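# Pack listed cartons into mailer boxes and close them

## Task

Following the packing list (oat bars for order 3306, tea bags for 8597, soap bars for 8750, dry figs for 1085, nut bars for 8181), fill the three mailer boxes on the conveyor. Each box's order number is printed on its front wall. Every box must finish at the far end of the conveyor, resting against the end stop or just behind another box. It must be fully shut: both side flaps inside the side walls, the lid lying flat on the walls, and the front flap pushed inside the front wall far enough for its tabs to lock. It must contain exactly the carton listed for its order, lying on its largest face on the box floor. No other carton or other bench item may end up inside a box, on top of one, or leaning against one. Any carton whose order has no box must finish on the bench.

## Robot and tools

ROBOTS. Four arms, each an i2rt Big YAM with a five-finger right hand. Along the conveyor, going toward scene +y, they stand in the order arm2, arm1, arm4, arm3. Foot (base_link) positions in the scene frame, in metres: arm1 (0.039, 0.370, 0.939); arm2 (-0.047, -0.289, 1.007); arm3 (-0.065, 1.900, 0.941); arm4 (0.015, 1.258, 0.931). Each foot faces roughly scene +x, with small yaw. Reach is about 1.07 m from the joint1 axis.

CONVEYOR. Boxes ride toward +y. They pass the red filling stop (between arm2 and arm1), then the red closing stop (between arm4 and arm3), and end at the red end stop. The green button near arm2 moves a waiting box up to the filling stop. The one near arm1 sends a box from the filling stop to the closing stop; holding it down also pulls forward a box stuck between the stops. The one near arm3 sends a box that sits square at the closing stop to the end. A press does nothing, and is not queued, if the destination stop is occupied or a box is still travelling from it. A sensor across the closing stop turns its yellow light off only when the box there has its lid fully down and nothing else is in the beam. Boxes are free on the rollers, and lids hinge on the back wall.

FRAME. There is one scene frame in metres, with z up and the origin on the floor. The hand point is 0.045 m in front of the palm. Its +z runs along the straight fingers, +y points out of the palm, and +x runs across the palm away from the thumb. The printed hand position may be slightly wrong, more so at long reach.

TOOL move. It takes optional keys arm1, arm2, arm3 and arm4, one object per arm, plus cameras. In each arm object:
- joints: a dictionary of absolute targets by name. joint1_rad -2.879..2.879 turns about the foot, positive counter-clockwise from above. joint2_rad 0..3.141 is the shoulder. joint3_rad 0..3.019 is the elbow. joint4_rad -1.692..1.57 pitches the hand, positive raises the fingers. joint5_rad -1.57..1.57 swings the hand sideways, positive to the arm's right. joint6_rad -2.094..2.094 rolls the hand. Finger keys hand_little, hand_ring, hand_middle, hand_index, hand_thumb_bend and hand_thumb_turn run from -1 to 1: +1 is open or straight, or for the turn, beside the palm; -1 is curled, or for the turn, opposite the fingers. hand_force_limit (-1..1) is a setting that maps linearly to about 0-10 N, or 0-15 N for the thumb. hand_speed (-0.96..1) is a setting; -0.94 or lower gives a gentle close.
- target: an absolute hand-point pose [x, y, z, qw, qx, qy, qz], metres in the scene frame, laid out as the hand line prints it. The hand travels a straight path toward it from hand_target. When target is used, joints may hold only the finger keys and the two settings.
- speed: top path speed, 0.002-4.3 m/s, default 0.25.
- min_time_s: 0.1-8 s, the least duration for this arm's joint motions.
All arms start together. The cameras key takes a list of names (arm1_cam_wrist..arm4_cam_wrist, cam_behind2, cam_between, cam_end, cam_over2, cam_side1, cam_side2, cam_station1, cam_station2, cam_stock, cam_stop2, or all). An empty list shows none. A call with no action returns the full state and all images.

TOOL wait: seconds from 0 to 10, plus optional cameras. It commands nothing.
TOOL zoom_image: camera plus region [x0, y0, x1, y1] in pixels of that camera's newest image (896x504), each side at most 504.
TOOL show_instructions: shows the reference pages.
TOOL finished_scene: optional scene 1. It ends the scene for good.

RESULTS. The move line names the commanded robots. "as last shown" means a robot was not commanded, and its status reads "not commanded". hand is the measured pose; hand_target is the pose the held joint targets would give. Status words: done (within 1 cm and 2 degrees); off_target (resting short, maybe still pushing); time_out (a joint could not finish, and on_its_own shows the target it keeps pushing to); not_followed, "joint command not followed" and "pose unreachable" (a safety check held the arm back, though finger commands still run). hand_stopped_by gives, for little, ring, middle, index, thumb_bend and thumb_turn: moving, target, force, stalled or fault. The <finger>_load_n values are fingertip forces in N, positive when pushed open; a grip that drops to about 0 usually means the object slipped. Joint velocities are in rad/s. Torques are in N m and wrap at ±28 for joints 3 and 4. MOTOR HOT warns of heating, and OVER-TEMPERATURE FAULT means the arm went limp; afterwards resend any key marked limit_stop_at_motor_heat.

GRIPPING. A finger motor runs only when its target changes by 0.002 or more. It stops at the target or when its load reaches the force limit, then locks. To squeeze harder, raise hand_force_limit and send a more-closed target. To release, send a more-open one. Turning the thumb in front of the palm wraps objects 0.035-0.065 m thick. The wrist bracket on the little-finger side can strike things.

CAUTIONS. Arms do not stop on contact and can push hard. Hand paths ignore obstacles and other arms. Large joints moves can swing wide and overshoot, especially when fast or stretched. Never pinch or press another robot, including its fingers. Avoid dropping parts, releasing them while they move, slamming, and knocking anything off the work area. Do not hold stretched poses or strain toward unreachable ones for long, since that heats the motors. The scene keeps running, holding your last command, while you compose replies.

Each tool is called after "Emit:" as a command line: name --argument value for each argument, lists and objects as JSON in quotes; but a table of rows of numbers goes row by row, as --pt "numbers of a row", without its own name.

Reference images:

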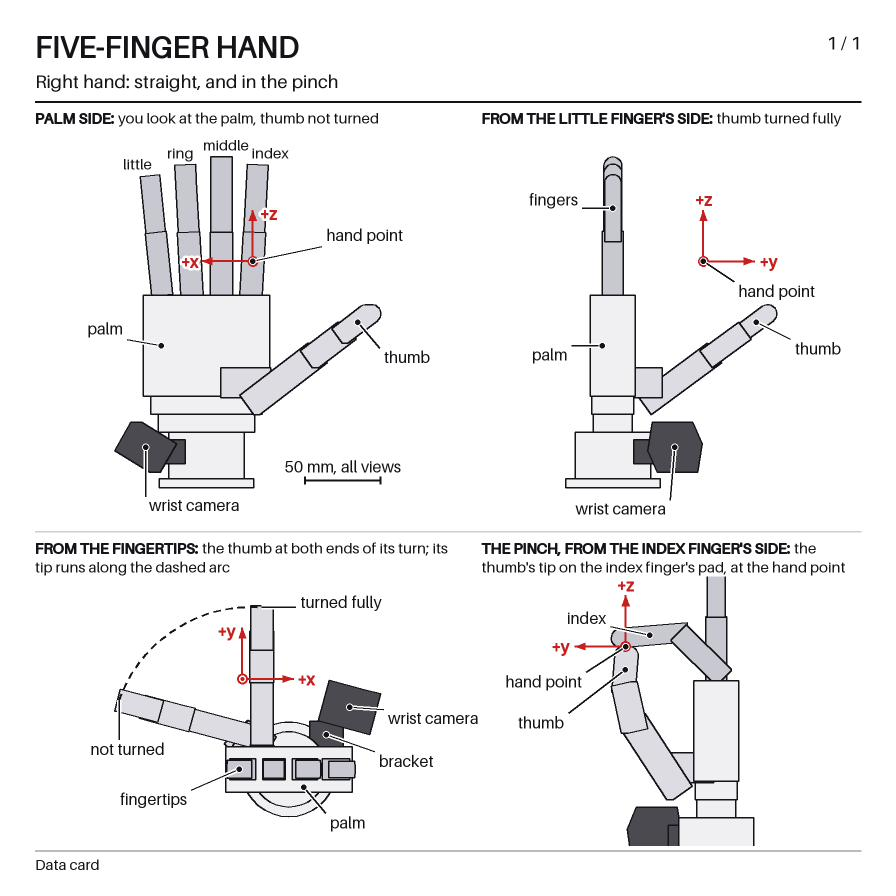

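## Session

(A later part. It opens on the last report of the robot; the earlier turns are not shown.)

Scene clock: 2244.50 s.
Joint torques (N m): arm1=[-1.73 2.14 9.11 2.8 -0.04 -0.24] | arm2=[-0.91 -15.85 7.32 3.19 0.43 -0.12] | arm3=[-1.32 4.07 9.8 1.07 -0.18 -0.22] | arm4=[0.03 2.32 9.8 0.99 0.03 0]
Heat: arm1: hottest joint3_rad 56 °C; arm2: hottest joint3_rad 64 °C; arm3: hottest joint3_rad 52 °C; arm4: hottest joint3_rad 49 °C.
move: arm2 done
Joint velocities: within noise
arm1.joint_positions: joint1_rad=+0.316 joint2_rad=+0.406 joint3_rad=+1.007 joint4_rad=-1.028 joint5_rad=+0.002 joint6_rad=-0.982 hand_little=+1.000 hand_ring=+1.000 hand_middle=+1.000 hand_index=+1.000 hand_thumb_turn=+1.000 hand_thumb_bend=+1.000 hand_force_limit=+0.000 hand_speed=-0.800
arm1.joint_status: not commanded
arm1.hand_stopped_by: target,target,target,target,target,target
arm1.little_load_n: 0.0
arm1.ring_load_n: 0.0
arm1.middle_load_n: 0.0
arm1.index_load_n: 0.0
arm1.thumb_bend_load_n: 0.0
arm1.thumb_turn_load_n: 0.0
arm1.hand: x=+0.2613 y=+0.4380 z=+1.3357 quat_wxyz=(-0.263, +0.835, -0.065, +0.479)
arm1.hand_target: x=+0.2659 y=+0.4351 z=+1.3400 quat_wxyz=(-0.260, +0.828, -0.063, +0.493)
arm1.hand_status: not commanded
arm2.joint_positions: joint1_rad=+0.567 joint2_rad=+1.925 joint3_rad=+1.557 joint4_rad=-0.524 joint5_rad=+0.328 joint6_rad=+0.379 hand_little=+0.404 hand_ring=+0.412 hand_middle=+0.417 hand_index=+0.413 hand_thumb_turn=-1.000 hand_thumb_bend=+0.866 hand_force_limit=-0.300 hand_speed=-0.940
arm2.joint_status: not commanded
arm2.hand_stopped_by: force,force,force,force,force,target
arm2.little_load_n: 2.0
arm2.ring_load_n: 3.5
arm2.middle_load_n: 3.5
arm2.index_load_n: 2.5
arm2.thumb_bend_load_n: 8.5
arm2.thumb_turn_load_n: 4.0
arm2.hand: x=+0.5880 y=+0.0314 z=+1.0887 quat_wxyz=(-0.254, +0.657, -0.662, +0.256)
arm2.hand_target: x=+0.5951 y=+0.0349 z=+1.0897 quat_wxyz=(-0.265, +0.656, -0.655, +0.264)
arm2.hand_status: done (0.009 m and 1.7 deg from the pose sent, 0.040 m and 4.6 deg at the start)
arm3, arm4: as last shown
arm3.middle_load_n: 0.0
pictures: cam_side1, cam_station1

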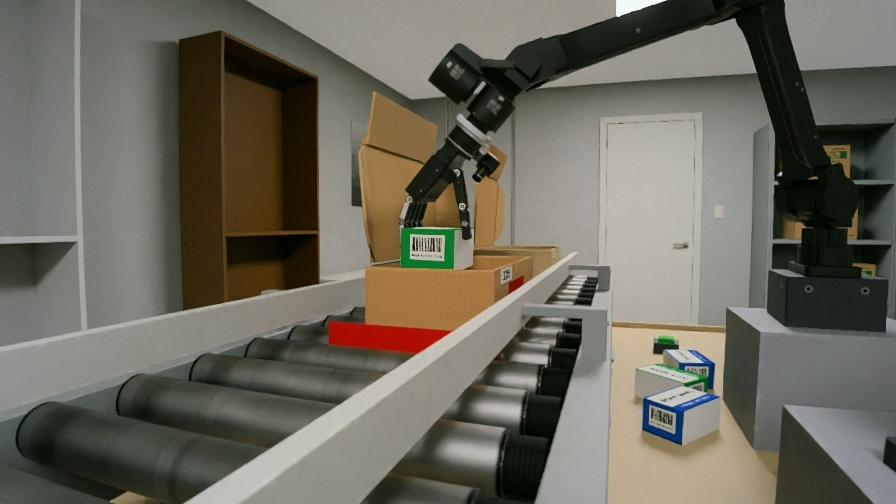

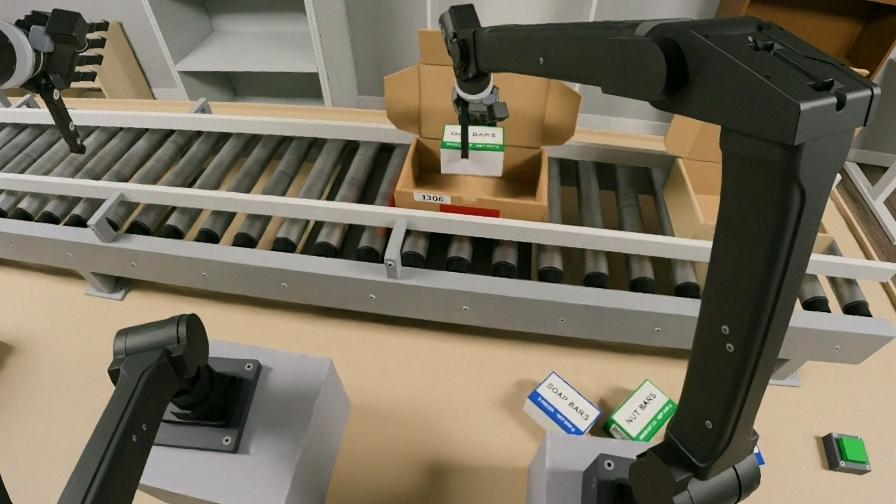

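Emit:
move --arm2 '{"target": [0.572, 0.026, 1.085, 0.2649, -0.6556, 0.6556, -0.2649], "speed": 0.08}'

Emit:
move --arm2 '{"target": [0.572, 0.026, 1.06, 0.2649, -0.6556, 0.6556, -0.2649], "speed": 0.08}' --cameras '["cam_station1", "cam_side1"]'

Emit:
zoom_image --camera "cam_station1" --region '[370, 40, 610, 240]'

Emit:
zoom_image --camera "cam_side1" --region '[340, 100, 600, 360]'

Scene clock: 2252.50 s.
Joint torques (N m): arm1=[-1.79 2.14 9.11 2.8 -0.04 -0.24] | arm2=[-0.67 -18.08 7.02 2.86 0.46 -0.05] | arm3=[-1.44 4.07 9.8 1.06 -0.18 -0.22] | arm4=[0.03 2.32 9.8 0.99 0.03 0]
Heat: arm1: hottest joint3_rad 56 °C; arm2: hottest joint3_rad 63 °C; arm3: hottest joint3_rad 52 °C; arm4: hottest joint3_rad 49 °C.
move: arm2 off_target
Joint velocities: within noise
arm1, arm3, arm4: as last shown
arm1.little_load_n: -0.5
arm2.joint_positions: joint1_rad=+0.567 joint2_rad=+1.907 joint3_rad=+1.459 joint4_rad=-0.477 joint5_rad=+0.334 joint6_rad=+0.379 hand_little=+0.404 hand_ring=+0.412 hand_middle=+0.417 hand_index=+0.413 hand_thumb_turn=-1.000 hand_thumb_bend=+0.866 hand_force_limit=-0.300 hand_speed=-0.940
arm2.joint_status: not commanded
arm2.hand_stopped_by: force,force,force,force,force,target
arm2.little_load_n: 2.0
arm2.ring_load_n: 4.0
arm2.middle_load_n: 3.5
arm2.index_load_n: 2.5
arm2.thumb_bend_load_n: 8.5
arm2.thumb_turn_load_n: 4.5
arm2.hand: x=+0.5654 y=+0.0181 z=+1.0601 quat_wxyz=(-0.239, +0.661, -0.664, +0.255)
arm2.hand_target: x=+0.5721 y=+0.0245 z=+1.0852 quat_wxyz=(-0.264, +0.655, -0.656, +0.266)
arm2.hand_status: off_target (0.027 m and 3.4 deg from the pose sent, 0.017 m and 1.7 deg at the start)
pictures: none

Scene clock: 2253.57 s.
Joint torques (N m): arm1=[-1.73 2.14 9.13 2.8 -0.04 -0.24] | arm2=[-0.62 -15.79 6.82 2.99 0.4 -0.06] | arm3=[-1.38 4.13 9.8 1.06 -0.18 -0.22] | arm4=[0.03 2.32 9.78 0.99 0.02 -0.01]
Heat: arm1: hottest joint3_rad 56 °C; arm2: hottest joint3_rad 62 °C; arm3: hottest joint3_rad 52 °C; arm4: hottest joint3_rad 49 °C.
move: arm2 done
Joint velocities: within noise
arm1: as last shown
arm1.little_load_n: 0.0
arm1.middle_load_n: -0.5
arm2.joint_positions: joint1_rad=+0.567 joint2_rad=+1.907 joint3_rad=+1.434 joint4_rad=-0.423 joint5_rad=+0.334 joint6_rad=+0.379 hand_little=+0.404 hand_ring=+0.412 hand_middle=+0.417 hand_index=+0.413 hand_thumb_turn=-1.000 hand_thumb_bend=+0.866 hand_force_limit=-0.300 hand_speed=-0.940
arm2.joint_status: not commanded
arm2.hand_stopped_by: force,force,force,force,force,target
arm2.little_load_n: 2.0
arm2.ring_load_n: 3.5
arm2.middle_load_n: 3.5
arm2.index_load_n: 2.5
arm2.thumb_bend_load_n: 8.0
arm2.thumb_turn_load_n: 4.0
arm2.hand: x=+0.5680 y=+0.0195 z=+1.0555 quat_wxyz=(-0.252, +0.656, -0.662, +0.258)
arm2.hand_target: x=+0.5724 y=+0.0249 z=+1.0600 quat_wxyz=(-0.264, +0.655, -0.656, +0.265)
arm2.hand_status: done (0.009 m and 1.8 deg from the pose sent, 0.010 m and 3.4 deg at the start)
arm3.joint_positions: joint1_rad=-0.188 joint2_rad=+0.559 joint3_rad=+1.396 joint4_rad=-1.349 joint5_rad=+0.003 joint6_rad=-1.193 hand_little=+1.000 hand_ring=+1.000 hand_middle=+1.000 hand_index=+1.000 hand_thumb_turn=+1.000 hand_thumb_bend=+1.000 hand_force_limit=-0.300 hand_speed=+0.300
arm3.joint_status: not commanded
arm3.hand_stopped_by: target,target,target,target,target,target
arm3.little_load_n: 0.0
arm3.ring_load_n: 0.0
arm3.middle_load_n: 0.0
arm3.index_load_n: 0.0
arm3.thumb_bend_load_n: 0.0
arm3.thumb_turn_load_n: 0.0
arm3.hand: x=+0.1157 y=+1.8155 z=+1.4408 quat_wxyz=(-0.027, +0.820, -0.261, +0.509)
arm3.hand_target: x=+0.1096 y=+1.8152 z=+1.4537 quat_wxyz=(-0.023, +0.817, -0.257, +0.515)
arm3.hand_status: not commanded
arm4.joint_positions: joint1_rad=+0.021 joint2_rad=+0.563 joint3_rad=+1.387 joint4_rad=-1.365 joint5_rad=-0.098 joint6_rad=-1.087 hand_little=+1.000 hand_ring=+1.000 hand_middle=+1.000 hand_index=+1.000 hand_thumb_turn=-1.000 hand_thumb_bend=+1.000 hand_force_limit=-0.200 hand_speed=+0.200
arm4.joint_status: not commanded
arm4.hand_stopped_by: target,target,target,target,target,target
arm4.little_load_n: 0.0
arm4.ring_load_n: 0.0
arm4.middle_load_n: 0.0
arm4.index_load_n: 0.0
arm4.thumb_bend_load_n: 0.0
arm4.thumb_turn_load_n: 0.5
arm4.hand: x=+0.2170 y=+1.2637 z=+1.4143 quat_wxyz=(-0.184, +0.859, -0.133, +0.458)
arm4.hand_target: x=+0.2095 y=+1.2656 z=+1.4297 quat_wxyz=(-0.192, +0.853, -0.132, +0.467)
arm4.hand_status: not commanded
pictures: cam_side1, cam_station1

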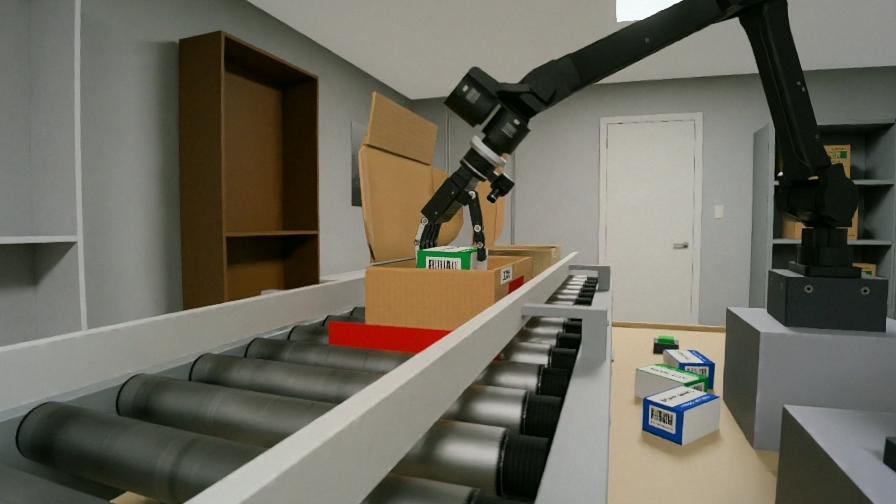

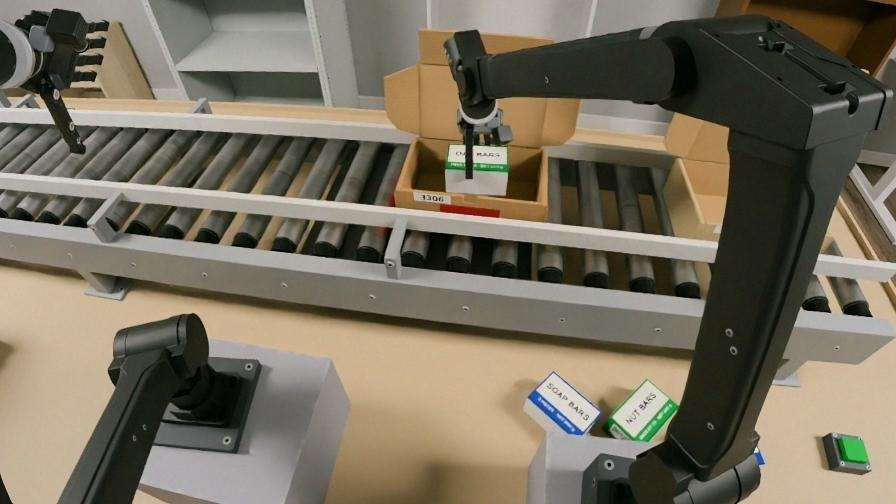

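Scaled by 2.100 from the camera's image (finer frame: 1280x720).

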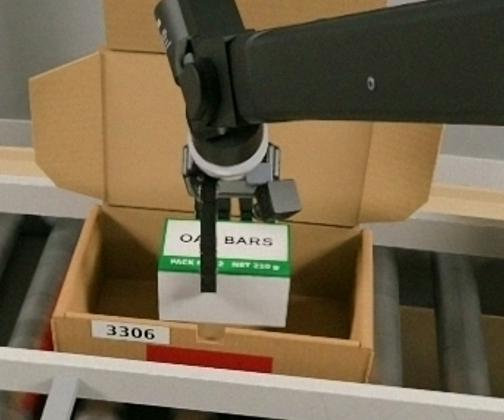

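Scaled by 1.938 from the camera's image (finer frame: 1280x720).

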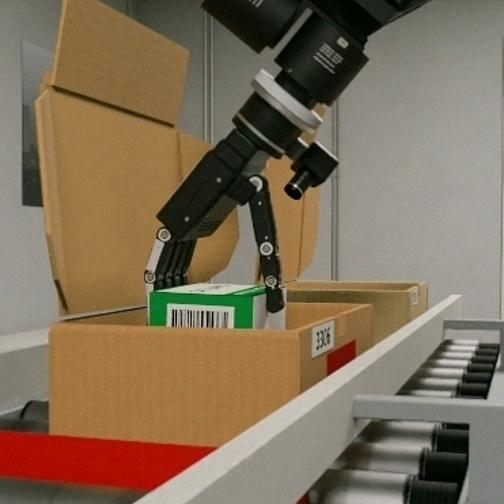

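Emit:
move --arm2 '{"target": [0.574, 0.022, 1.035, 0.2649, -0.6556, 0.6556, -0.2649], "speed": 0.06}' --cameras '["cam_station1", "cam_side1"]'

Emit:
zoom_image --camera "cam_station1" --region '[370, 40, 610, 240]'

Emit:
zoom_image --camera "cam_side1" --region '[340, 100, 600, 360]'

Scene clock: 2259.23 s.
Joint torques (N m): arm1=[-1.73 2.14 9.13 2.8 -0.04 -0.24] | arm2=[-1.03 -15.27 6.84 3.02 0.24 -0.12] | arm3=[-1.32 4.07 9.78 1.06 -0.18 -0.22] | arm4=[-0.03 2.32 9.78 0.99 0.03 -0.01]
Heat: arm1: hottest joint3_rad 56 °C; arm2: hottest joint3_rad 61 °C; arm3: hottest joint3_rad 52 °C; arm4: hottest joint3_rad 49 °C.
move: arm2 done
Joint velocities: within noise
arm1, arm3, arm4: as last shown
arm1.middle_load_n: 0.0
arm2.joint_positions: joint1_rad=+0.567 joint2_rad=+1.933 joint3_rad=+1.405 joint4_rad=-0.362 joint5_rad=+0.334 joint6_rad=+0.379 hand_little=+0.404 hand_ring=+0.412 hand_middle=+0.417 hand_index=+0.413 hand_thumb_turn=-1.000 hand_thumb_bend=+0.866 hand_force_limit=-0.300 hand_speed=-0.940
arm2.joint_status: not commanded
arm2.hand_stopped_by: force,force,force,force,force,target
arm2.little_load_n: 2.0
arm2.ring_load_n: 4.0
arm2.middle_load_n: 3.5
arm2.index_load_n: 2.5
arm2.thumb_bend_load_n: 8.5
arm2.thumb_turn_load_n: 4.0
arm2.hand: x=+0.5679 y=+0.0195 z=+1.0328 quat_wxyz=(-0.255, +0.655, -0.662, +0.259)
arm2.hand_target: x=+0.5741 y=+0.0220 z=+1.0349 quat_wxyz=(-0.265, +0.655, -0.656, +0.265)
arm2.hand_status: done (0.007 m and 1.5 deg from the pose sent, 0.022 m and 1.8 deg at the start)
arm4.thumb_turn_load_n: 0.0
pictures: cam_side1, cam_station1

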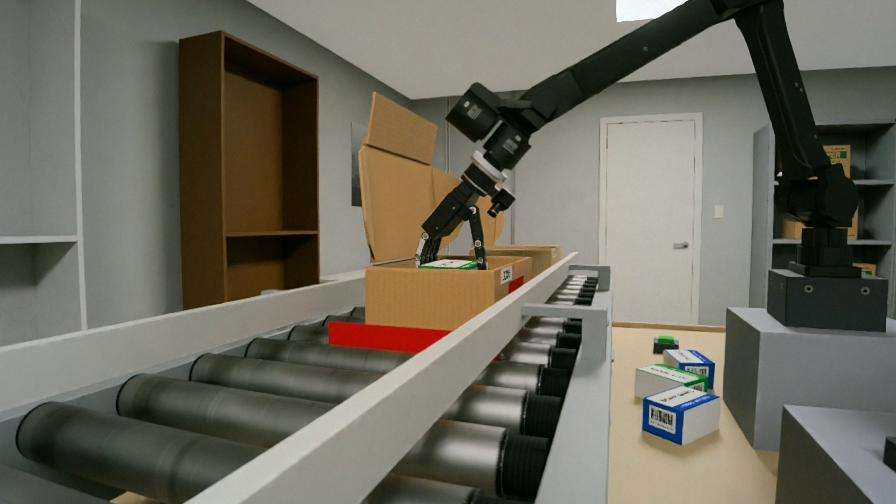

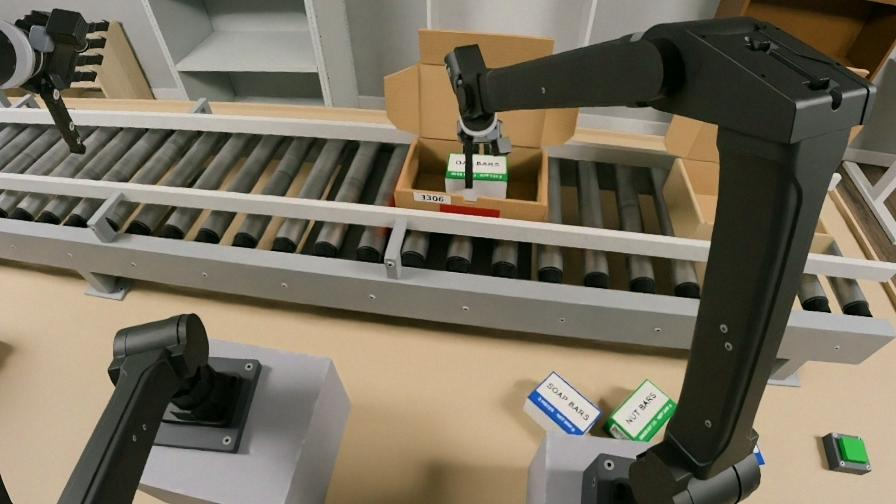

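Scaled by 2.100 from the camera's image (finer frame: 1280x720).

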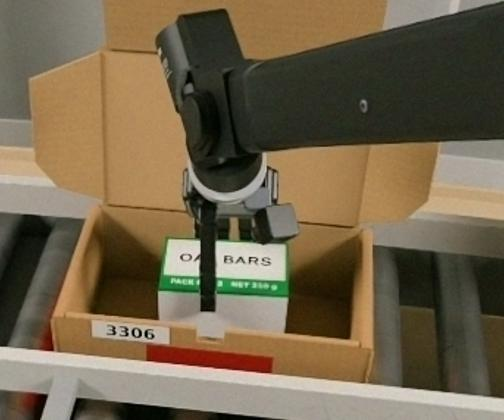

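Scaled by 1.938 from the camera's image (finer frame: 1280x720).

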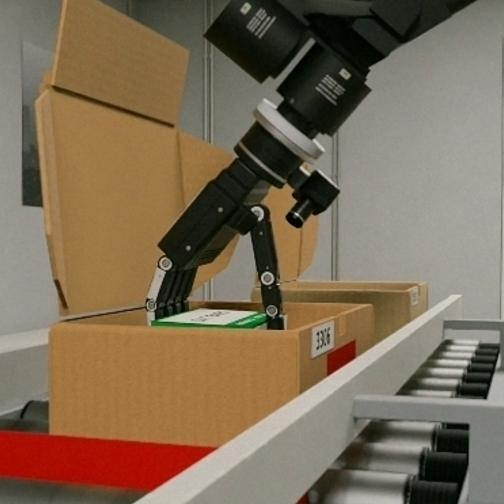

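Emit:
move --arm2 '{"target": [0.576, 0.022, 1.015, 0.2649, -0.6556, 0.6556, -0.2649], "speed": 0.05}' --cameras '["cam_station1", "cam_side1"]'

Emit:
zoom_image --camera "cam_station1" --region '[370, 40, 610, 240]'

Emit:
zoom_image --camera "cam_side1" --region '[340, 100, 600, 360]'

Scene clock: 2268.00 s.
Joint torques (N m): arm1=[-1.73 2.14 9.11 2.8 -0.04 -0.24] | arm2=[-1.2 -15.68 6.64 3 0.2 -0.13] | arm3=[-1.32 4.13 9.78 1.06 -0.18 -0.23] | arm4=[0.09 2.32 9.77 0.99 0.02 0]
Heat: arm1: hottest joint3_rad 56 °C; arm2: hottest joint3_rad 61 °C; arm3: hottest joint3_rad 52 °C; arm4: hottest joint3_rad 49 °C.
move: arm2 done
Joint velocities: within noise
arm1, arm3, arm4: as last shown
arm2.joint_positions: joint1_rad=+0.567 joint2_rad=+1.964 joint3_rad=+1.393 joint4_rad=-0.320 joint5_rad=+0.334 joint6_rad=+0.378 hand_little=+0.404 hand_ring=+0.412 hand_middle=+0.417 hand_index=+0.413 hand_thumb_turn=-1.000 hand_thumb_bend=+0.866 hand_force_limit=-0.300 hand_speed=-0.940
arm2.joint_status: not commanded
arm2.hand_stopped_by: force,force,force,force,force,target
arm2.little_load_n: 2.0
arm2.ring_load_n: 4.0
arm2.middle_load_n: 3.5
arm2.index_load_n: 2.5
arm2.thumb_bend_load_n: 8.5
arm2.thumb_turn_load_n: 4.5
arm2.hand: x=+0.5688 y=+0.0200 z=+1.0124 quat_wxyz=(-0.254, +0.656, -0.662, +0.259)
arm2.hand_target: x=+0.5754 y=+0.0216 z=+1.0145 quat_wxyz=(-0.264, +0.656, -0.656, +0.265)
arm2.hand_status: done (0.008 m and 1.6 deg from the pose sent, 0.020 m and 1.5 deg at the start)
pictures: cam_side1, cam_station1

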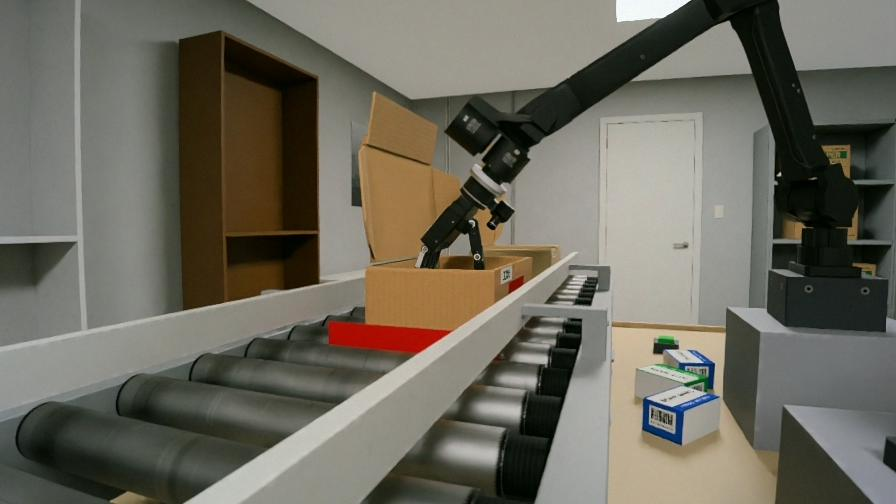

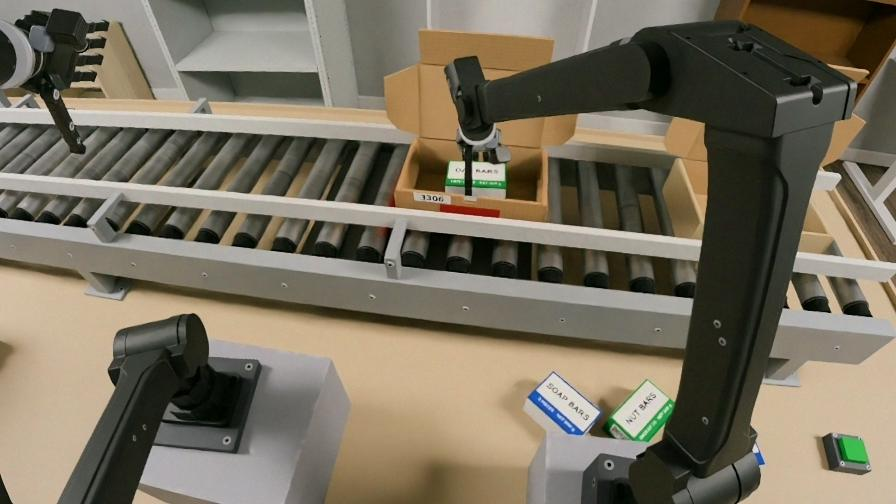

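Scaled by 2.100 from the camera's image (finer frame: 1280x720).

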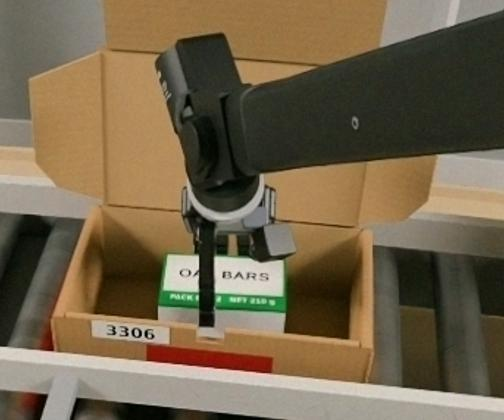

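Scaled by 1.938 from the camera's image (finer frame: 1280x720).

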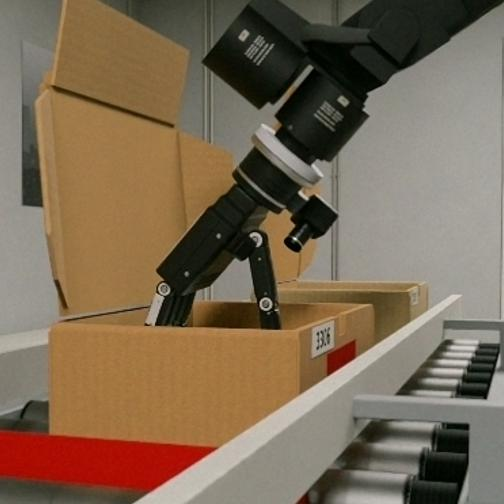

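Emit:
move --arm2 '{"target": [0.578, 0.022, 1.003, 0.2649, -0.6556, 0.6556, -0.2649], "speed": 0.05}'

Emit:
move --arm2 '{"target": [0.578, 0.022, 0.993, 0.2649, -0.6556, 0.6556, -0.2649], "speed": 0.05}' --cameras '["cam_station1", "cam_side1"]'

Emit:
zoom_image --camera "cam_station1" --region '[370, 40, 610, 240]'

Scene clock: 2273.63 s.
Joint torques (N m): arm1=[-1.73 2.14 9.11 2.8 -0.04 -0.24] | arm2=[-1.26 -15.21 6.52 3.02 0.19 -0.12] | arm3=[-1.38 4.07 9.78 1.06 -0.18 -0.22] | arm4=[0.03 2.32 9.81 0.99 0.02 0]
Heat: arm1: hottest joint3_rad 55 °C; arm2: hottest joint3_rad 61 °C; arm3: hottest joint3_rad 52 °C; arm4: hottest joint3_rad 49 °C.
move: arm2 done
Joint velocities: within noise
arm1, arm3, arm4: as last shown
arm2.joint_positions: joint1_rad=+0.566 joint2_rad=+1.976 joint3_rad=+1.393 joint4_rad=-0.296 joint5_rad=+0.333 joint6_rad=+0.376 hand_little=+0.404 hand_ring=+0.412 hand_middle=+0.417 hand_index=+0.413 hand_thumb_turn=-1.000 hand_thumb_bend=+0.866 hand_force_limit=-0.300 hand_speed=-0.940
arm2.joint_status: not commanded
arm2.hand_stopped_by: force,force,force,force,force,target
arm2.little_load_n: 1.5
arm2.ring_load_n: 3.5
arm2.middle_load_n: 3.5
arm2.index_load_n: 2.5
arm2.thumb_bend_load_n: 8.0
arm2.thumb_turn_load_n: 3.5
arm2.hand: x=+0.5729 y=+0.0213 z=+1.0075 quat_wxyz=(-0.259, +0.654, -0.661, +0.261)
arm2.hand_target: x=+0.5784 y=+0.0211 z=+1.0038 quat_wxyz=(-0.265, +0.655, -0.656, +0.265)
arm2.hand_status: done (0.007 m and 1.0 deg from the pose sent, 0.013 m and 1.6 deg at the start)
arm3.ring_load_n: -0.5
arm4.thumb_turn_load_n: 0.5
pictures: none

Scene clock: 2274.60 s.
Joint torques (N m): arm1=[-1.73 2.14 9.11 2.78 -0.04 -0.24] | arm2=[-1.2 -14.51 5.97 3.21 0.21 -0.09] | arm3=[-1.38 4.07 9.8 1.07 -0.18 -0.22] | arm4=[0.03 2.32 9.77 0.99 0.03 -0.01]
Heat: arm1: hottest joint3_rad 55 °C; arm2: hottest joint3_rad 61 °C; arm3: hottest joint3_rad 52 °C; arm4: hottest joint3_rad 49 °C.
move: arm2 off_target
Joint velocities: within noise
arm1, arm3, arm4: as last shown
arm2.joint_positions: joint1_rad=+0.566 joint2_rad=+1.981 joint3_rad=+1.393 joint4_rad=-0.279 joint5_rad=+0.333 joint6_rad=+0.375 hand_little=+0.404 hand_ring=+0.412 hand_middle=+0.417 hand_index=+0.413 hand_thumb_turn=-1.000 hand_thumb_bend=+0.866 hand_force_limit=-0.300 hand_speed=-0.940
arm2.joint_status: not commanded
arm2.hand_stopped_by: force,force,force,force,force,target
arm2.little_load_n: 1.5
arm2.ring_load_n: 3.5
arm2.middle_load_n: 3.0
arm2.index_load_n: 2.0
arm2.thumb_bend_load_n: 8.0
arm2.thumb_turn_load_n: 3.0
arm2.hand: x=+0.5759 y=+0.0228 z=+1.0068 quat_wxyz=(-0.264, +0.653, -0.660, +0.263)
arm2.hand_target: x=+0.5771 y=+0.0216 z=+0.9923 quat_wxyz=(-0.264, +0.656, -0.656, +0.264)
arm2.hand_status: off_target (0.014 m and 0.7 deg from the pose sent, 0.015 m and 1.0 deg at the start)
arm3.ring_load_n: 0.0
arm4.thumb_turn_load_n: 0.0
pictures: cam_side1, cam_station1

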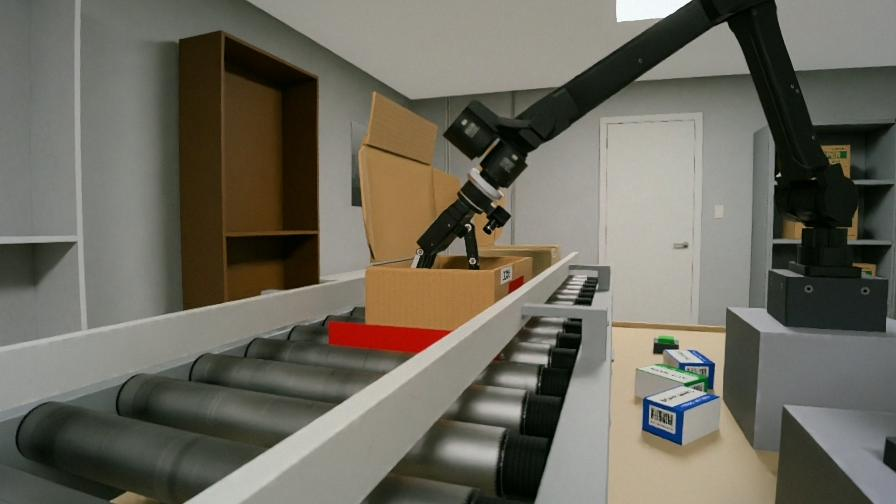

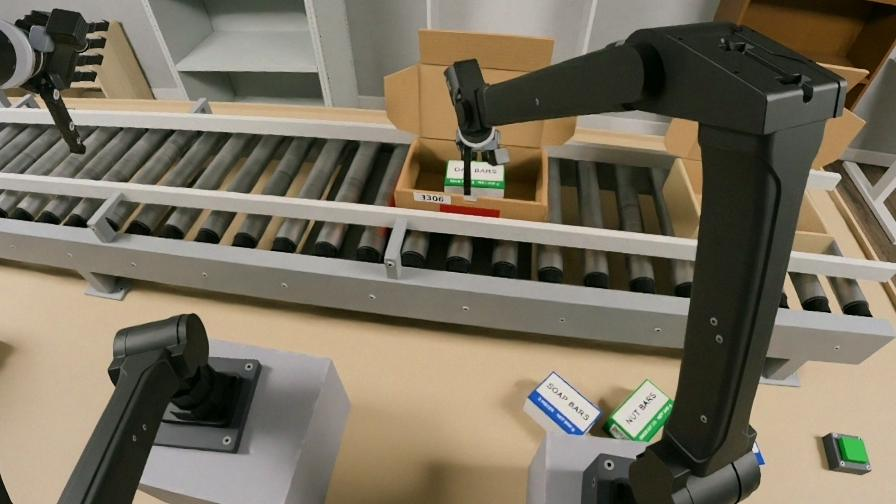

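Scaled by 2.100 from the camera's image (finer frame: 1280x720).

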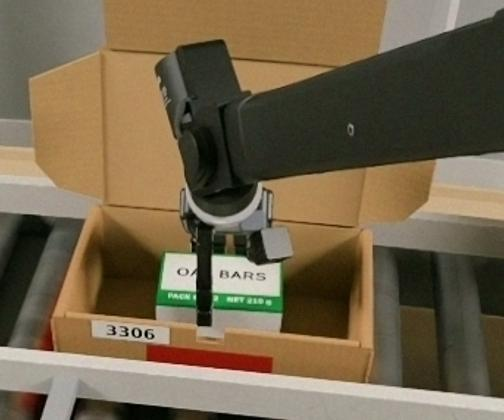

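Emit:
move --arm2 '{"joints": {"hand_thumb_bend": 1.0, "hand_little": 0.75, "hand_ring": 0.75, "hand_middle": 0.75, "hand_index": 0.75, "hand_speed": -0.85}}'

Emit:
move --arm2 '{"target": [0.575, 0.022, 1.06, 0.2649, -0.6556, 0.6556, -0.2649], "speed": 0.08}' --cameras '["cam_station1", "cam_side1"]'

Emit:
zoom_image --camera "cam_station1" --region '[370, 40, 610, 240]'

Scene clock: 2280.73 s.
Joint torques (N m): arm1=[-1.67 2.14 9.11 2.8 -0.04 -0.24] | arm2=[-1.14 -14.68 6.43 2.73 0.22 -0.09] | arm3=[-1.32 4.13 9.8 1.07 -0.18 -0.22] | arm4=[0.03 2.26 9.78 1.01 0.03 0]
Heat: arm1: hottest joint3_rad 55 °C; arm2: hottest joint3_rad 60 °C; arm3: hottest joint3_rad 52 °C; arm4: hottest joint3_rad 49 °C.
move: arm2 done
Joint velocities: within noise
arm1, arm3, arm4: as last shown
arm2.joint_positions: joint1_rad=+0.573 joint2_rad=+1.982 joint3_rad=+1.385 joint4_rad=-0.268 joint5_rad=+0.333 joint6_rad=+0.373 hand_little=+0.750 hand_ring=+0.750 hand_middle=+0.749 hand_index=+0.750 hand_thumb_turn=-1.000 hand_thumb_bend=+1.000 hand_force_limit=-0.300 hand_speed=-0.850
arm2.joint_status: all done
arm2.hand_stopped_by: target,target,target,target,target,target
arm2.little_load_n: 0.0
arm2.ring_load_n: 0.0
arm2.middle_load_n: -3.5
arm2.index_load_n: 0.0
arm2.thumb_bend_load_n: 0.0
arm2.thumb_turn_load_n: 0.0
arm2.hand: x=+0.5725 y=+0.0269 z=+1.0037 quat_wxyz=(-0.266, +0.655, -0.657, +0.262)
arm2.hand_target: x=+0.5747 y=+0.0262 z=+0.9928 quat_wxyz=(-0.265, +0.658, -0.653, +0.264)
arm2.hand_status: not commanded
arm4.middle_load_n: 0.5
pictures: none

Scene clock: 2282.30 s.
Joint torques (N m): arm1=[-1.73 2.14 9.13 2.78 -0.04 -0.25] | arm2=[-1.49 -16.44 9.66 0.85 0.29 -0.07] | arm3=[-1.32 4.07 9.8 1.05 -0.17 -0.22] | arm4=[0.03 2.37 9.8 0.98 0.03 -0.01]
Heat: arm1: hottest joint3_rad 55 °C; arm2: hottest joint3_rad 60 °C; arm3: hottest joint3_rad 52 °C; arm4: hottest joint3_rad 49 °C.
move: arm2 off_target
Joint velocities: within noise
arm1.joint_positions: joint1_rad=+0.316 joint2_rad=+0.406 joint3_rad=+1.007 joint4_rad=-1.028 joint5_rad=+0.002 joint6_rad=-0.982 hand_little=+1.000 hand_ring=+1.000 hand_middle=+1.000 hand_index=+1.000 hand_thumb_turn=+1.000 hand_thumb_bend=+1.000 hand_force_limit=+0.000 hand_speed=-0.800
arm1.joint_status: not commanded
arm1.hand_stopped_by: target,target,target,target,target,target
arm1.little_load_n: 0.0
arm1.ring_load_n: 0.0
arm1.middle_load_n: 0.0
arm1.index_load_n: 0.0
arm1.thumb_bend_load_n: 0.0
arm1.thumb_turn_load_n: 0.0
arm1.hand: x=+0.2613 y=+0.4380 z=+1.3357 quat_wxyz=(-0.263, +0.835, -0.065, +0.479)
arm1.hand_target: x=+0.2659 y=+0.4351 z=+1.3400 quat_wxyz=(-0.260, +0.828, -0.063, +0.493)
arm1.hand_status: not commanded
arm2.joint_positions: joint1_rad=+0.573 joint2_rad=+1.919 joint3_rad=+1.391 joint4_rad=-0.371 joint5_rad=+0.333 joint6_rad=+0.373 hand_little=+0.750 hand_ring=+0.750 hand_middle=+0.749 hand_index=+0.750 hand_thumb_turn=-1.000 hand_thumb_bend=+1.000 hand_force_limit=-0.300 hand_speed=-0.850
arm2.joint_status: not commanded
arm2.hand_stopped_by: target,target,target,target,target,target
arm2.little_load_n: 0.0
arm2.ring_load_n: 0.0
arm2.middle_load_n: 0.0
arm2.index_load_n: 0.0
arm2.thumb_bend_load_n: 0.0
arm2.thumb_turn_load_n: 0.0
arm2.hand: x=+0.5598 y=+0.0200 z=+1.0342 quat_wxyz=(-0.251, +0.661, -0.658, +0.257)
arm2.hand_target: x=+0.5749 y=+0.0220 z=+1.0595 quat_wxyz=(-0.265, +0.656, -0.656, +0.265)
arm2.hand_status: off_target (0.030 m and 2.0 deg from the pose sent, 0.057 m and 0.4 deg at the start)
arm3, arm4: as last shown
arm3.index_load_n: -0.5
arm4.middle_load_n: 0.0
pictures: cam_side1, cam_station1

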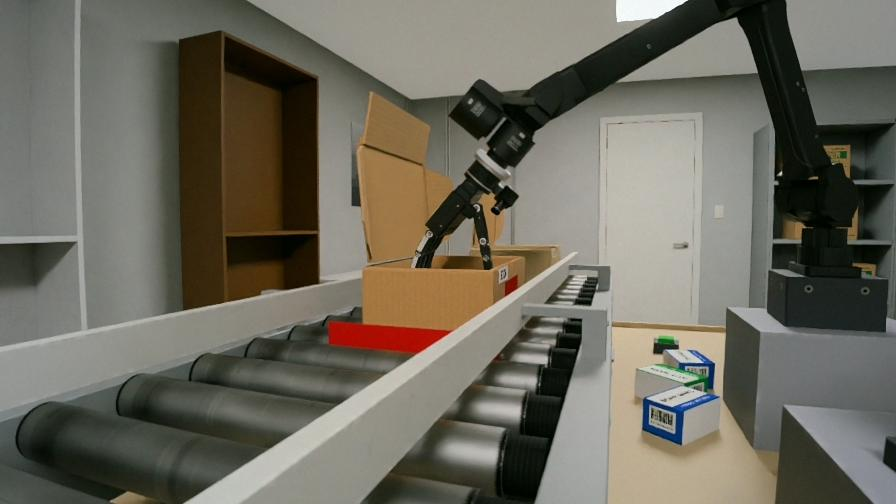

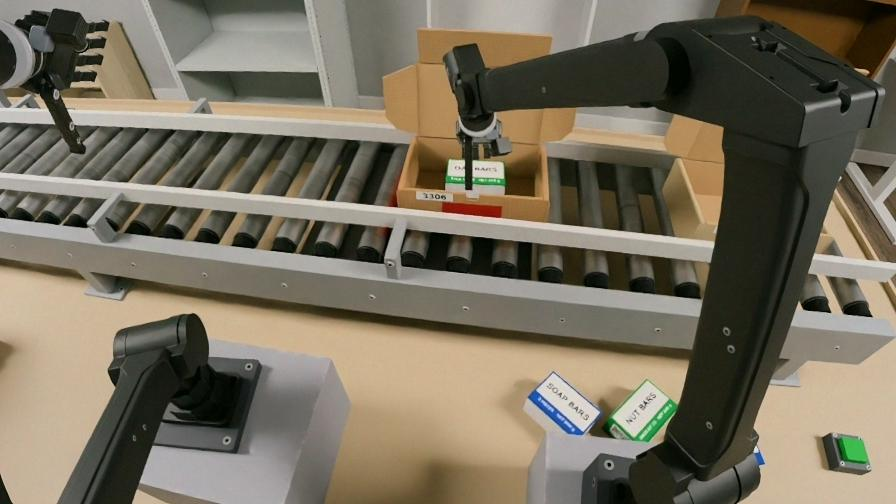

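Scaled by 2.100 from the camera's image (finer frame: 1280x720).

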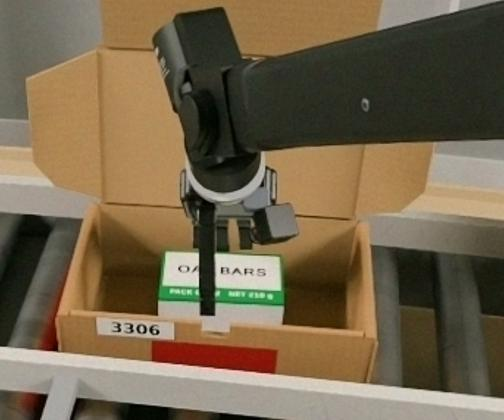

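Emit:
move --arm2 '{"target": [0.580, 0.020, 1.10, 0.2649, -0.6556, 0.6556, -0.2649], "speed": 0.12}'

Emit:
move --arm2 '{"target": [0.560, 0.010, 1.22, 0.2649, -0.6556, 0.6556, -0.2649], "speed": 0.2}' --cameras '["cam_station1", "cam_side1"]'

Emit:
zoom_image --camera "cam_station1" --region '[370, 40, 610, 240]'

Scene clock: 2288.90 s.
Joint torques (N m): arm1=[-1.73 2.14 9.11 2.8 -0.04 -0.24] | arm2=[-1.55 -15.68 9.94 0.87 0.11 -0.12] | arm3=[-1.38 4.13 9.8 1.05 -0.17 -0.22] | arm4=[0.03 2.26 9.78 0.98 0.02 -0.01]
Heat: arm1: hottest joint3_rad 55 °C; arm2: hottest joint3_rad 61 °C; arm3: hottest joint3_rad 52 °C; arm4: hottest joint3_rad 49 °C.
move: arm2 off_target
Joint velocities: within noise
arm1, arm3, arm4: as last shown
arm2.joint_positions: joint1_rad=+0.573 joint2_rad=+1.878 joint3_rad=+1.454 joint4_rad=-0.464 joint5_rad=+0.333 joint6_rad=+0.373 hand_little=+0.750 hand_ring=+0.750 hand_middle=+0.749 hand_index=+0.750 hand_thumb_turn=-1.000 hand_thumb_bend=+1.000 hand_force_limit=-0.300 hand_speed=-0.850
arm2.joint_status: not commanded
arm2.hand_stopped_by: target,target,target,target,target,target
arm2.little_load_n: 0.0
arm2.ring_load_n: 0.0
arm2.middle_load_n: 0.0
arm2.index_load_n: 0.0
arm2.thumb_bend_load_n: 0.0
arm2.thumb_turn_load_n: 0.5
arm2.hand: x=+0.5660 y=+0.0232 z=+1.0787 quat_wxyz=(-0.256, +0.659, -0.658, +0.259)
arm2.hand_target: x=+0.5785 y=+0.0245 z=+1.1002 quat_wxyz=(-0.267, +0.657, -0.653, +0.264)
arm2.hand_status: off_target (0.026 m and 1.4 deg from the pose sent, 0.069 m and 2.0 deg at the start)
arm3.index_load_n: 0.0
pictures: none

Scene clock: 2290.33 s.
Joint torques (N m): arm1=[-1.73 2.14 9.13 2.8 -0.04 -0.24] | arm2=[-1.67 -13.8 10.67 0.9 0.13 -0.12] | arm3=[-1.38 4.13 9.81 1.06 -0.18 -0.23] | arm4=[0.03 2.32 9.8 0.99 0.03 -0.01]
Heat: arm1: hottest joint3_rad 55 °C; arm2: hottest joint3_rad 61 °C; arm3: hottest joint3_rad 52 °C; arm4: hottest joint3_rad 49 °C.
move: arm2 off_target
Joint velocities: within noise
arm1: as last shown
arm2.joint_positions: joint1_rad=+0.569 joint2_rad=+1.734 joint3_rad=+1.591 joint4_rad=-0.734 joint5_rad=+0.333 joint6_rad=+0.373 hand_little=+0.750 hand_ring=+0.750 hand_middle=+0.749 hand_index=+0.750 hand_thumb_turn=-1.000 hand_thumb_bend=+1.000 hand_force_limit=-0.300 hand_speed=-0.850
arm2.joint_status: not commanded
arm2.hand_stopped_by: target,target,target,target,target,target
arm2.little_load_n: 0.0
arm2.ring_load_n: 0.0
arm2.middle_load_n: -0.5
arm2.index_load_n: 0.0
arm2.thumb_bend_load_n: 0.0
arm2.thumb_turn_load_n: 0.0
arm2.hand: x=+0.5516 y=+0.0116 z=+1.2051 quat_wxyz=(-0.260, +0.656, -0.659, +0.261)
arm2.hand_target: x=+0.5613 y=+0.0106 z=+1.2196 quat_wxyz=(-0.265, +0.655, -0.656, +0.265)
arm2.hand_status: off_target (0.017 m and 0.8 deg from the pose sent, 0.142 m and 1.4 deg at the start)
arm3.joint_positions: joint1_rad=-0.188 joint2_rad=+0.559 joint3_rad=+1.396 joint4_rad=-1.349 joint5_rad=+0.003 joint6_rad=-1.193 hand_little=+1.000 hand_ring=+1.000 hand_middle=+1.000 hand_index=+1.000 hand_thumb_turn=+1.000 hand_thumb_bend=+1.000 hand_force_limit=-0.300 hand_speed=+0.300
arm3.joint_status: not commanded
arm3.hand_stopped_by: target,target,target,target,target,target
arm3.little_load_n: 0.0
arm3.ring_load_n: 0.0
arm3.middle_load_n: 0.0
arm3.index_load_n: 0.0
arm3.thumb_bend_load_n: 0.0
arm3.thumb_turn_load_n: 0.0
arm3.hand: x=+0.1157 y=+1.8155 z=+1.4408 quat_wxyz=(-0.027, +0.820, -0.261, +0.509)
arm3.hand_target: x=+0.1096 y=+1.8152 z=+1.4537 quat_wxyz=(-0.023, +0.817, -0.257, +0.515)
arm3.hand_status: not commanded
arm4.joint_positions: joint1_rad=+0.021 joint2_rad=+0.563 joint3_rad=+1.387 joint4_rad=-1.365 joint5_rad=-0.098 joint6_rad=-1.087 hand_little=+1.000 hand_ring=+1.000 hand_middle=+1.000 hand_index=+1.000 hand_thumb_turn=-1.000 hand_thumb_bend=+1.000 hand_force_limit=-0.200 hand_speed=+0.200
arm4.joint_status: not commanded
arm4.hand_stopped_by: target,target,target,target,target,target
arm4.little_load_n: 0.0
arm4.ring_load_n: 0.0
arm4.middle_load_n: 0.0
arm4.index_load_n: 0.0
arm4.thumb_bend_load_n: 0.0
arm4.thumb_turn_load_n: 0.0
arm4.hand: x=+0.2170 y=+1.2637 z=+1.4143 quat_wxyz=(-0.184, +0.859, -0.133, +0.458)
arm4.hand_target: x=+0.2095 y=+1.2656 z=+1.4297 quat_wxyz=(-0.192, +0.853, -0.132, +0.467)
arm4.hand_status: not commanded
pictures: cam_side1, cam_station1

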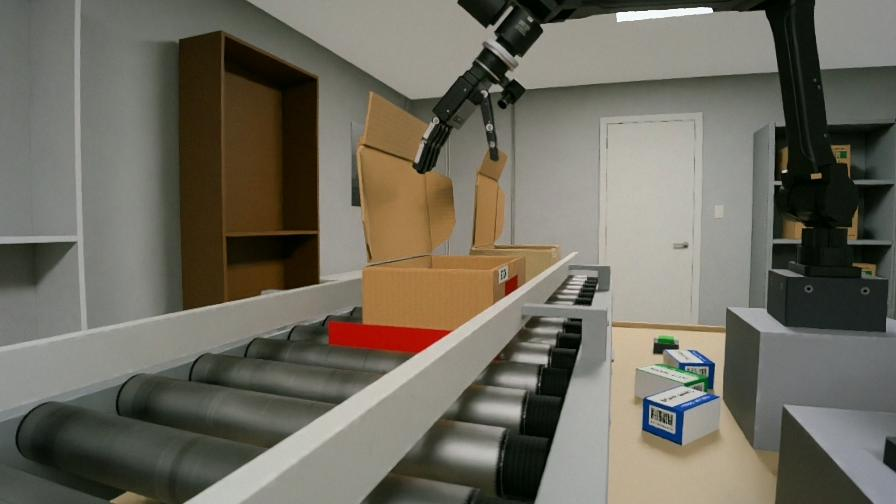

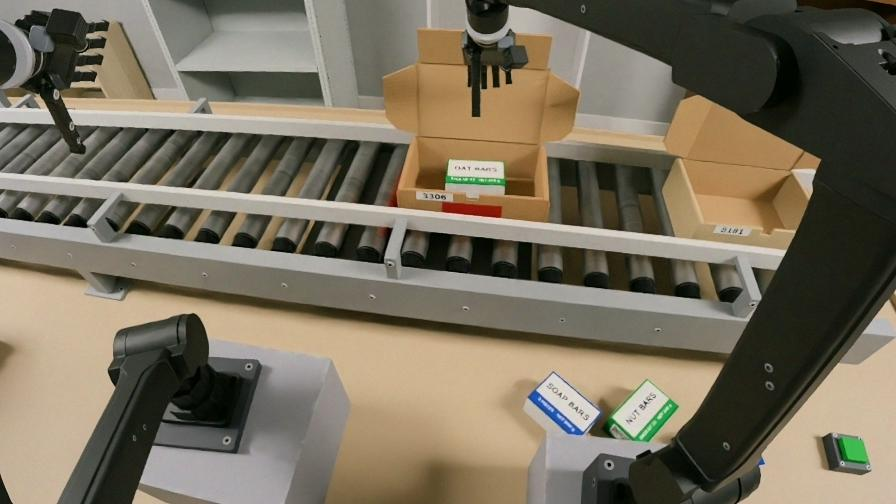

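Scaled by 2.100 from the camera's image (finer frame: 1280x720).

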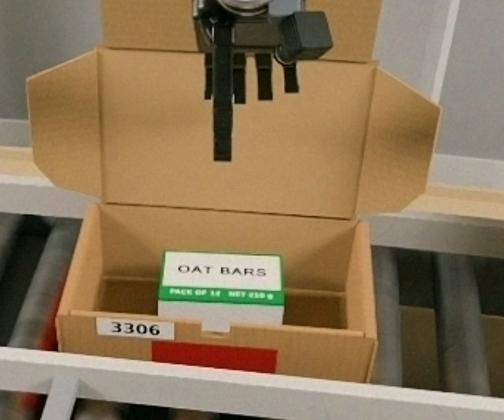

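Emit:
move --arm1 '{"target": [0.17, 0.52, 1.05, -0.0318, 0.9572, -0.131, 0.2562], "speed": 0.3}' --arm2 '{"joints": {"joint1_rad": 0.3, "joint2_rad": 0.642, "joint3_rad": 1.374, "joint4_rad": -1.363, "joint5_rad": -0.129, "joint6_rad": -0.992}, "min_time_s": 3.5}' --cameras '["arm1_cam_wrist", "cam_station1"]'

Scene clock: 2304.03 s.
Joint torques (N m): arm1=[0.91 -1.67 9.85 1.21 0.39 0.12] | arm2=[-1.73 2.02 5.59 1.21 -0.09 -0.19] | arm3=[-1.32 4.07 9.8 1.06 -0.19 -0.22] | arm4=[0.03 2.32 9.78 0.99 0.03 0]
Heat: arm1: hottest joint3_rad 56 °C; arm2: hottest joint3_rad 61 °C; arm3: hottest joint3_rad 52 °C; arm4: hottest joint3_rad 49 °C.
move: arm1 off_target; arm2 done
Joint velocities: within noise
arm1.joint_positions: joint1_rad=+1.054 joint2_rad=+0.866 joint3_rad=+0.633 joint4_rad=-1.173 joint5_rad=+0.476 joint6_rad=-0.169 hand_little=+1.000 hand_ring=+1.000 hand_middle=+1.000 hand_index=+1.000 hand_thumb_turn=+1.000 hand_thumb_bend=+1.000 hand_force_limit=+0.000 hand_speed=-0.800
arm1.joint_status: not commanded
arm1.hand_stopped_by: target,target,target,target,target,target
arm1.little_load_n: 0.0
arm1.ring_load_n: 0.0
arm1.middle_load_n: 0.0
arm1.index_load_n: 0.0
arm1.thumb_bend_load_n: 0.0
arm1.thumb_turn_load_n: 0.0
arm1.hand: x=+0.1733 y=+0.5059 z=+1.0523 quat_wxyz=(-0.010, +0.958, -0.132, +0.256)
arm1.hand_target: x=+0.1717 y=+0.5128 z=+1.0506 quat_wxyz=(-0.019, +0.957, -0.134, +0.256)
arm1.hand_status: off_target (0.015 m and 2.5 deg from the pose sent, 0.311 m and 40.3 deg at the start)
arm2.joint_positions: joint1_rad=+0.308 joint2_rad=+0.625 joint3_rad=+1.384 joint4_rad=-1.343 joint5_rad=-0.114 joint6_rad=-0.975 hand_little=+0.750 hand_ring=+0.750 hand_middle=+0.749 hand_index=+0.750 hand_thumb_turn=-1.000 hand_thumb_bend=+1.000 hand_force_limit=-0.300 hand_speed=-0.850
arm2.joint_status: all done
arm2.hand_stopped_by: target,target,target,target,target,target
arm2.little_load_n: 0.0
arm2.ring_load_n: 0.0
arm2.middle_load_n: 0.0
arm2.index_load_n: 0.0
arm2.thumb_bend_load_n: 0.0
arm2.thumb_turn_load_n: 0.5
arm2.hand: x=+0.1757 y=-0.2490 z=+1.4779 quat_wxyz=(-0.236, +0.870, -0.134, +0.412)
arm2.hand_target: x=+0.1741 y=-0.2517 z=+1.4698 quat_wxyz=(-0.227, +0.878, -0.132, +0.401)
arm2.hand_status: not commanded
arm3, arm4: as last shown
arm3.little_load_n: -0.5
arm4.middle_load_n: -0.5

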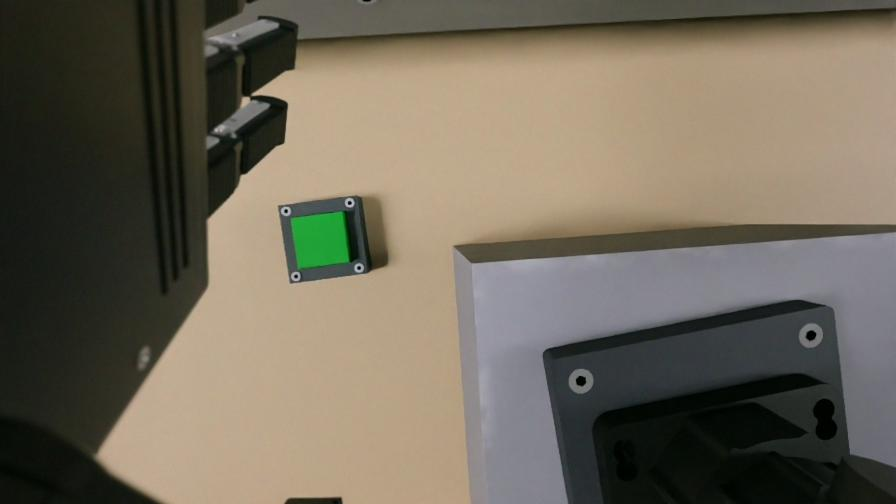

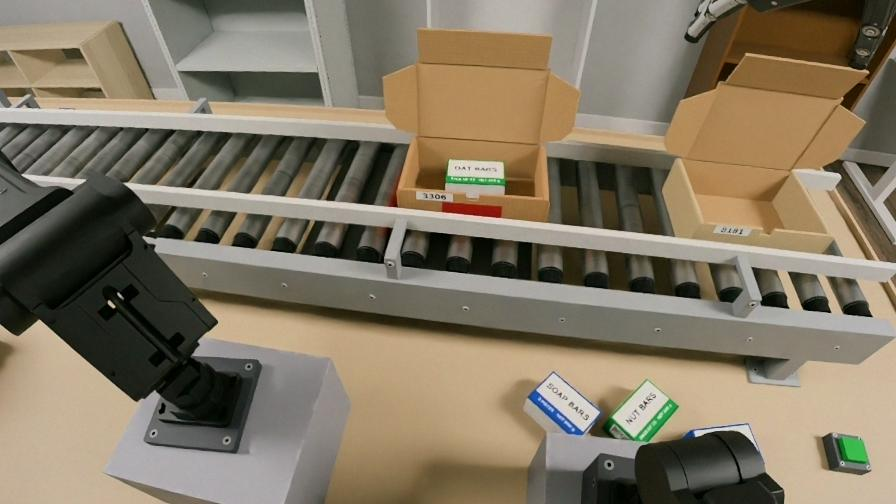

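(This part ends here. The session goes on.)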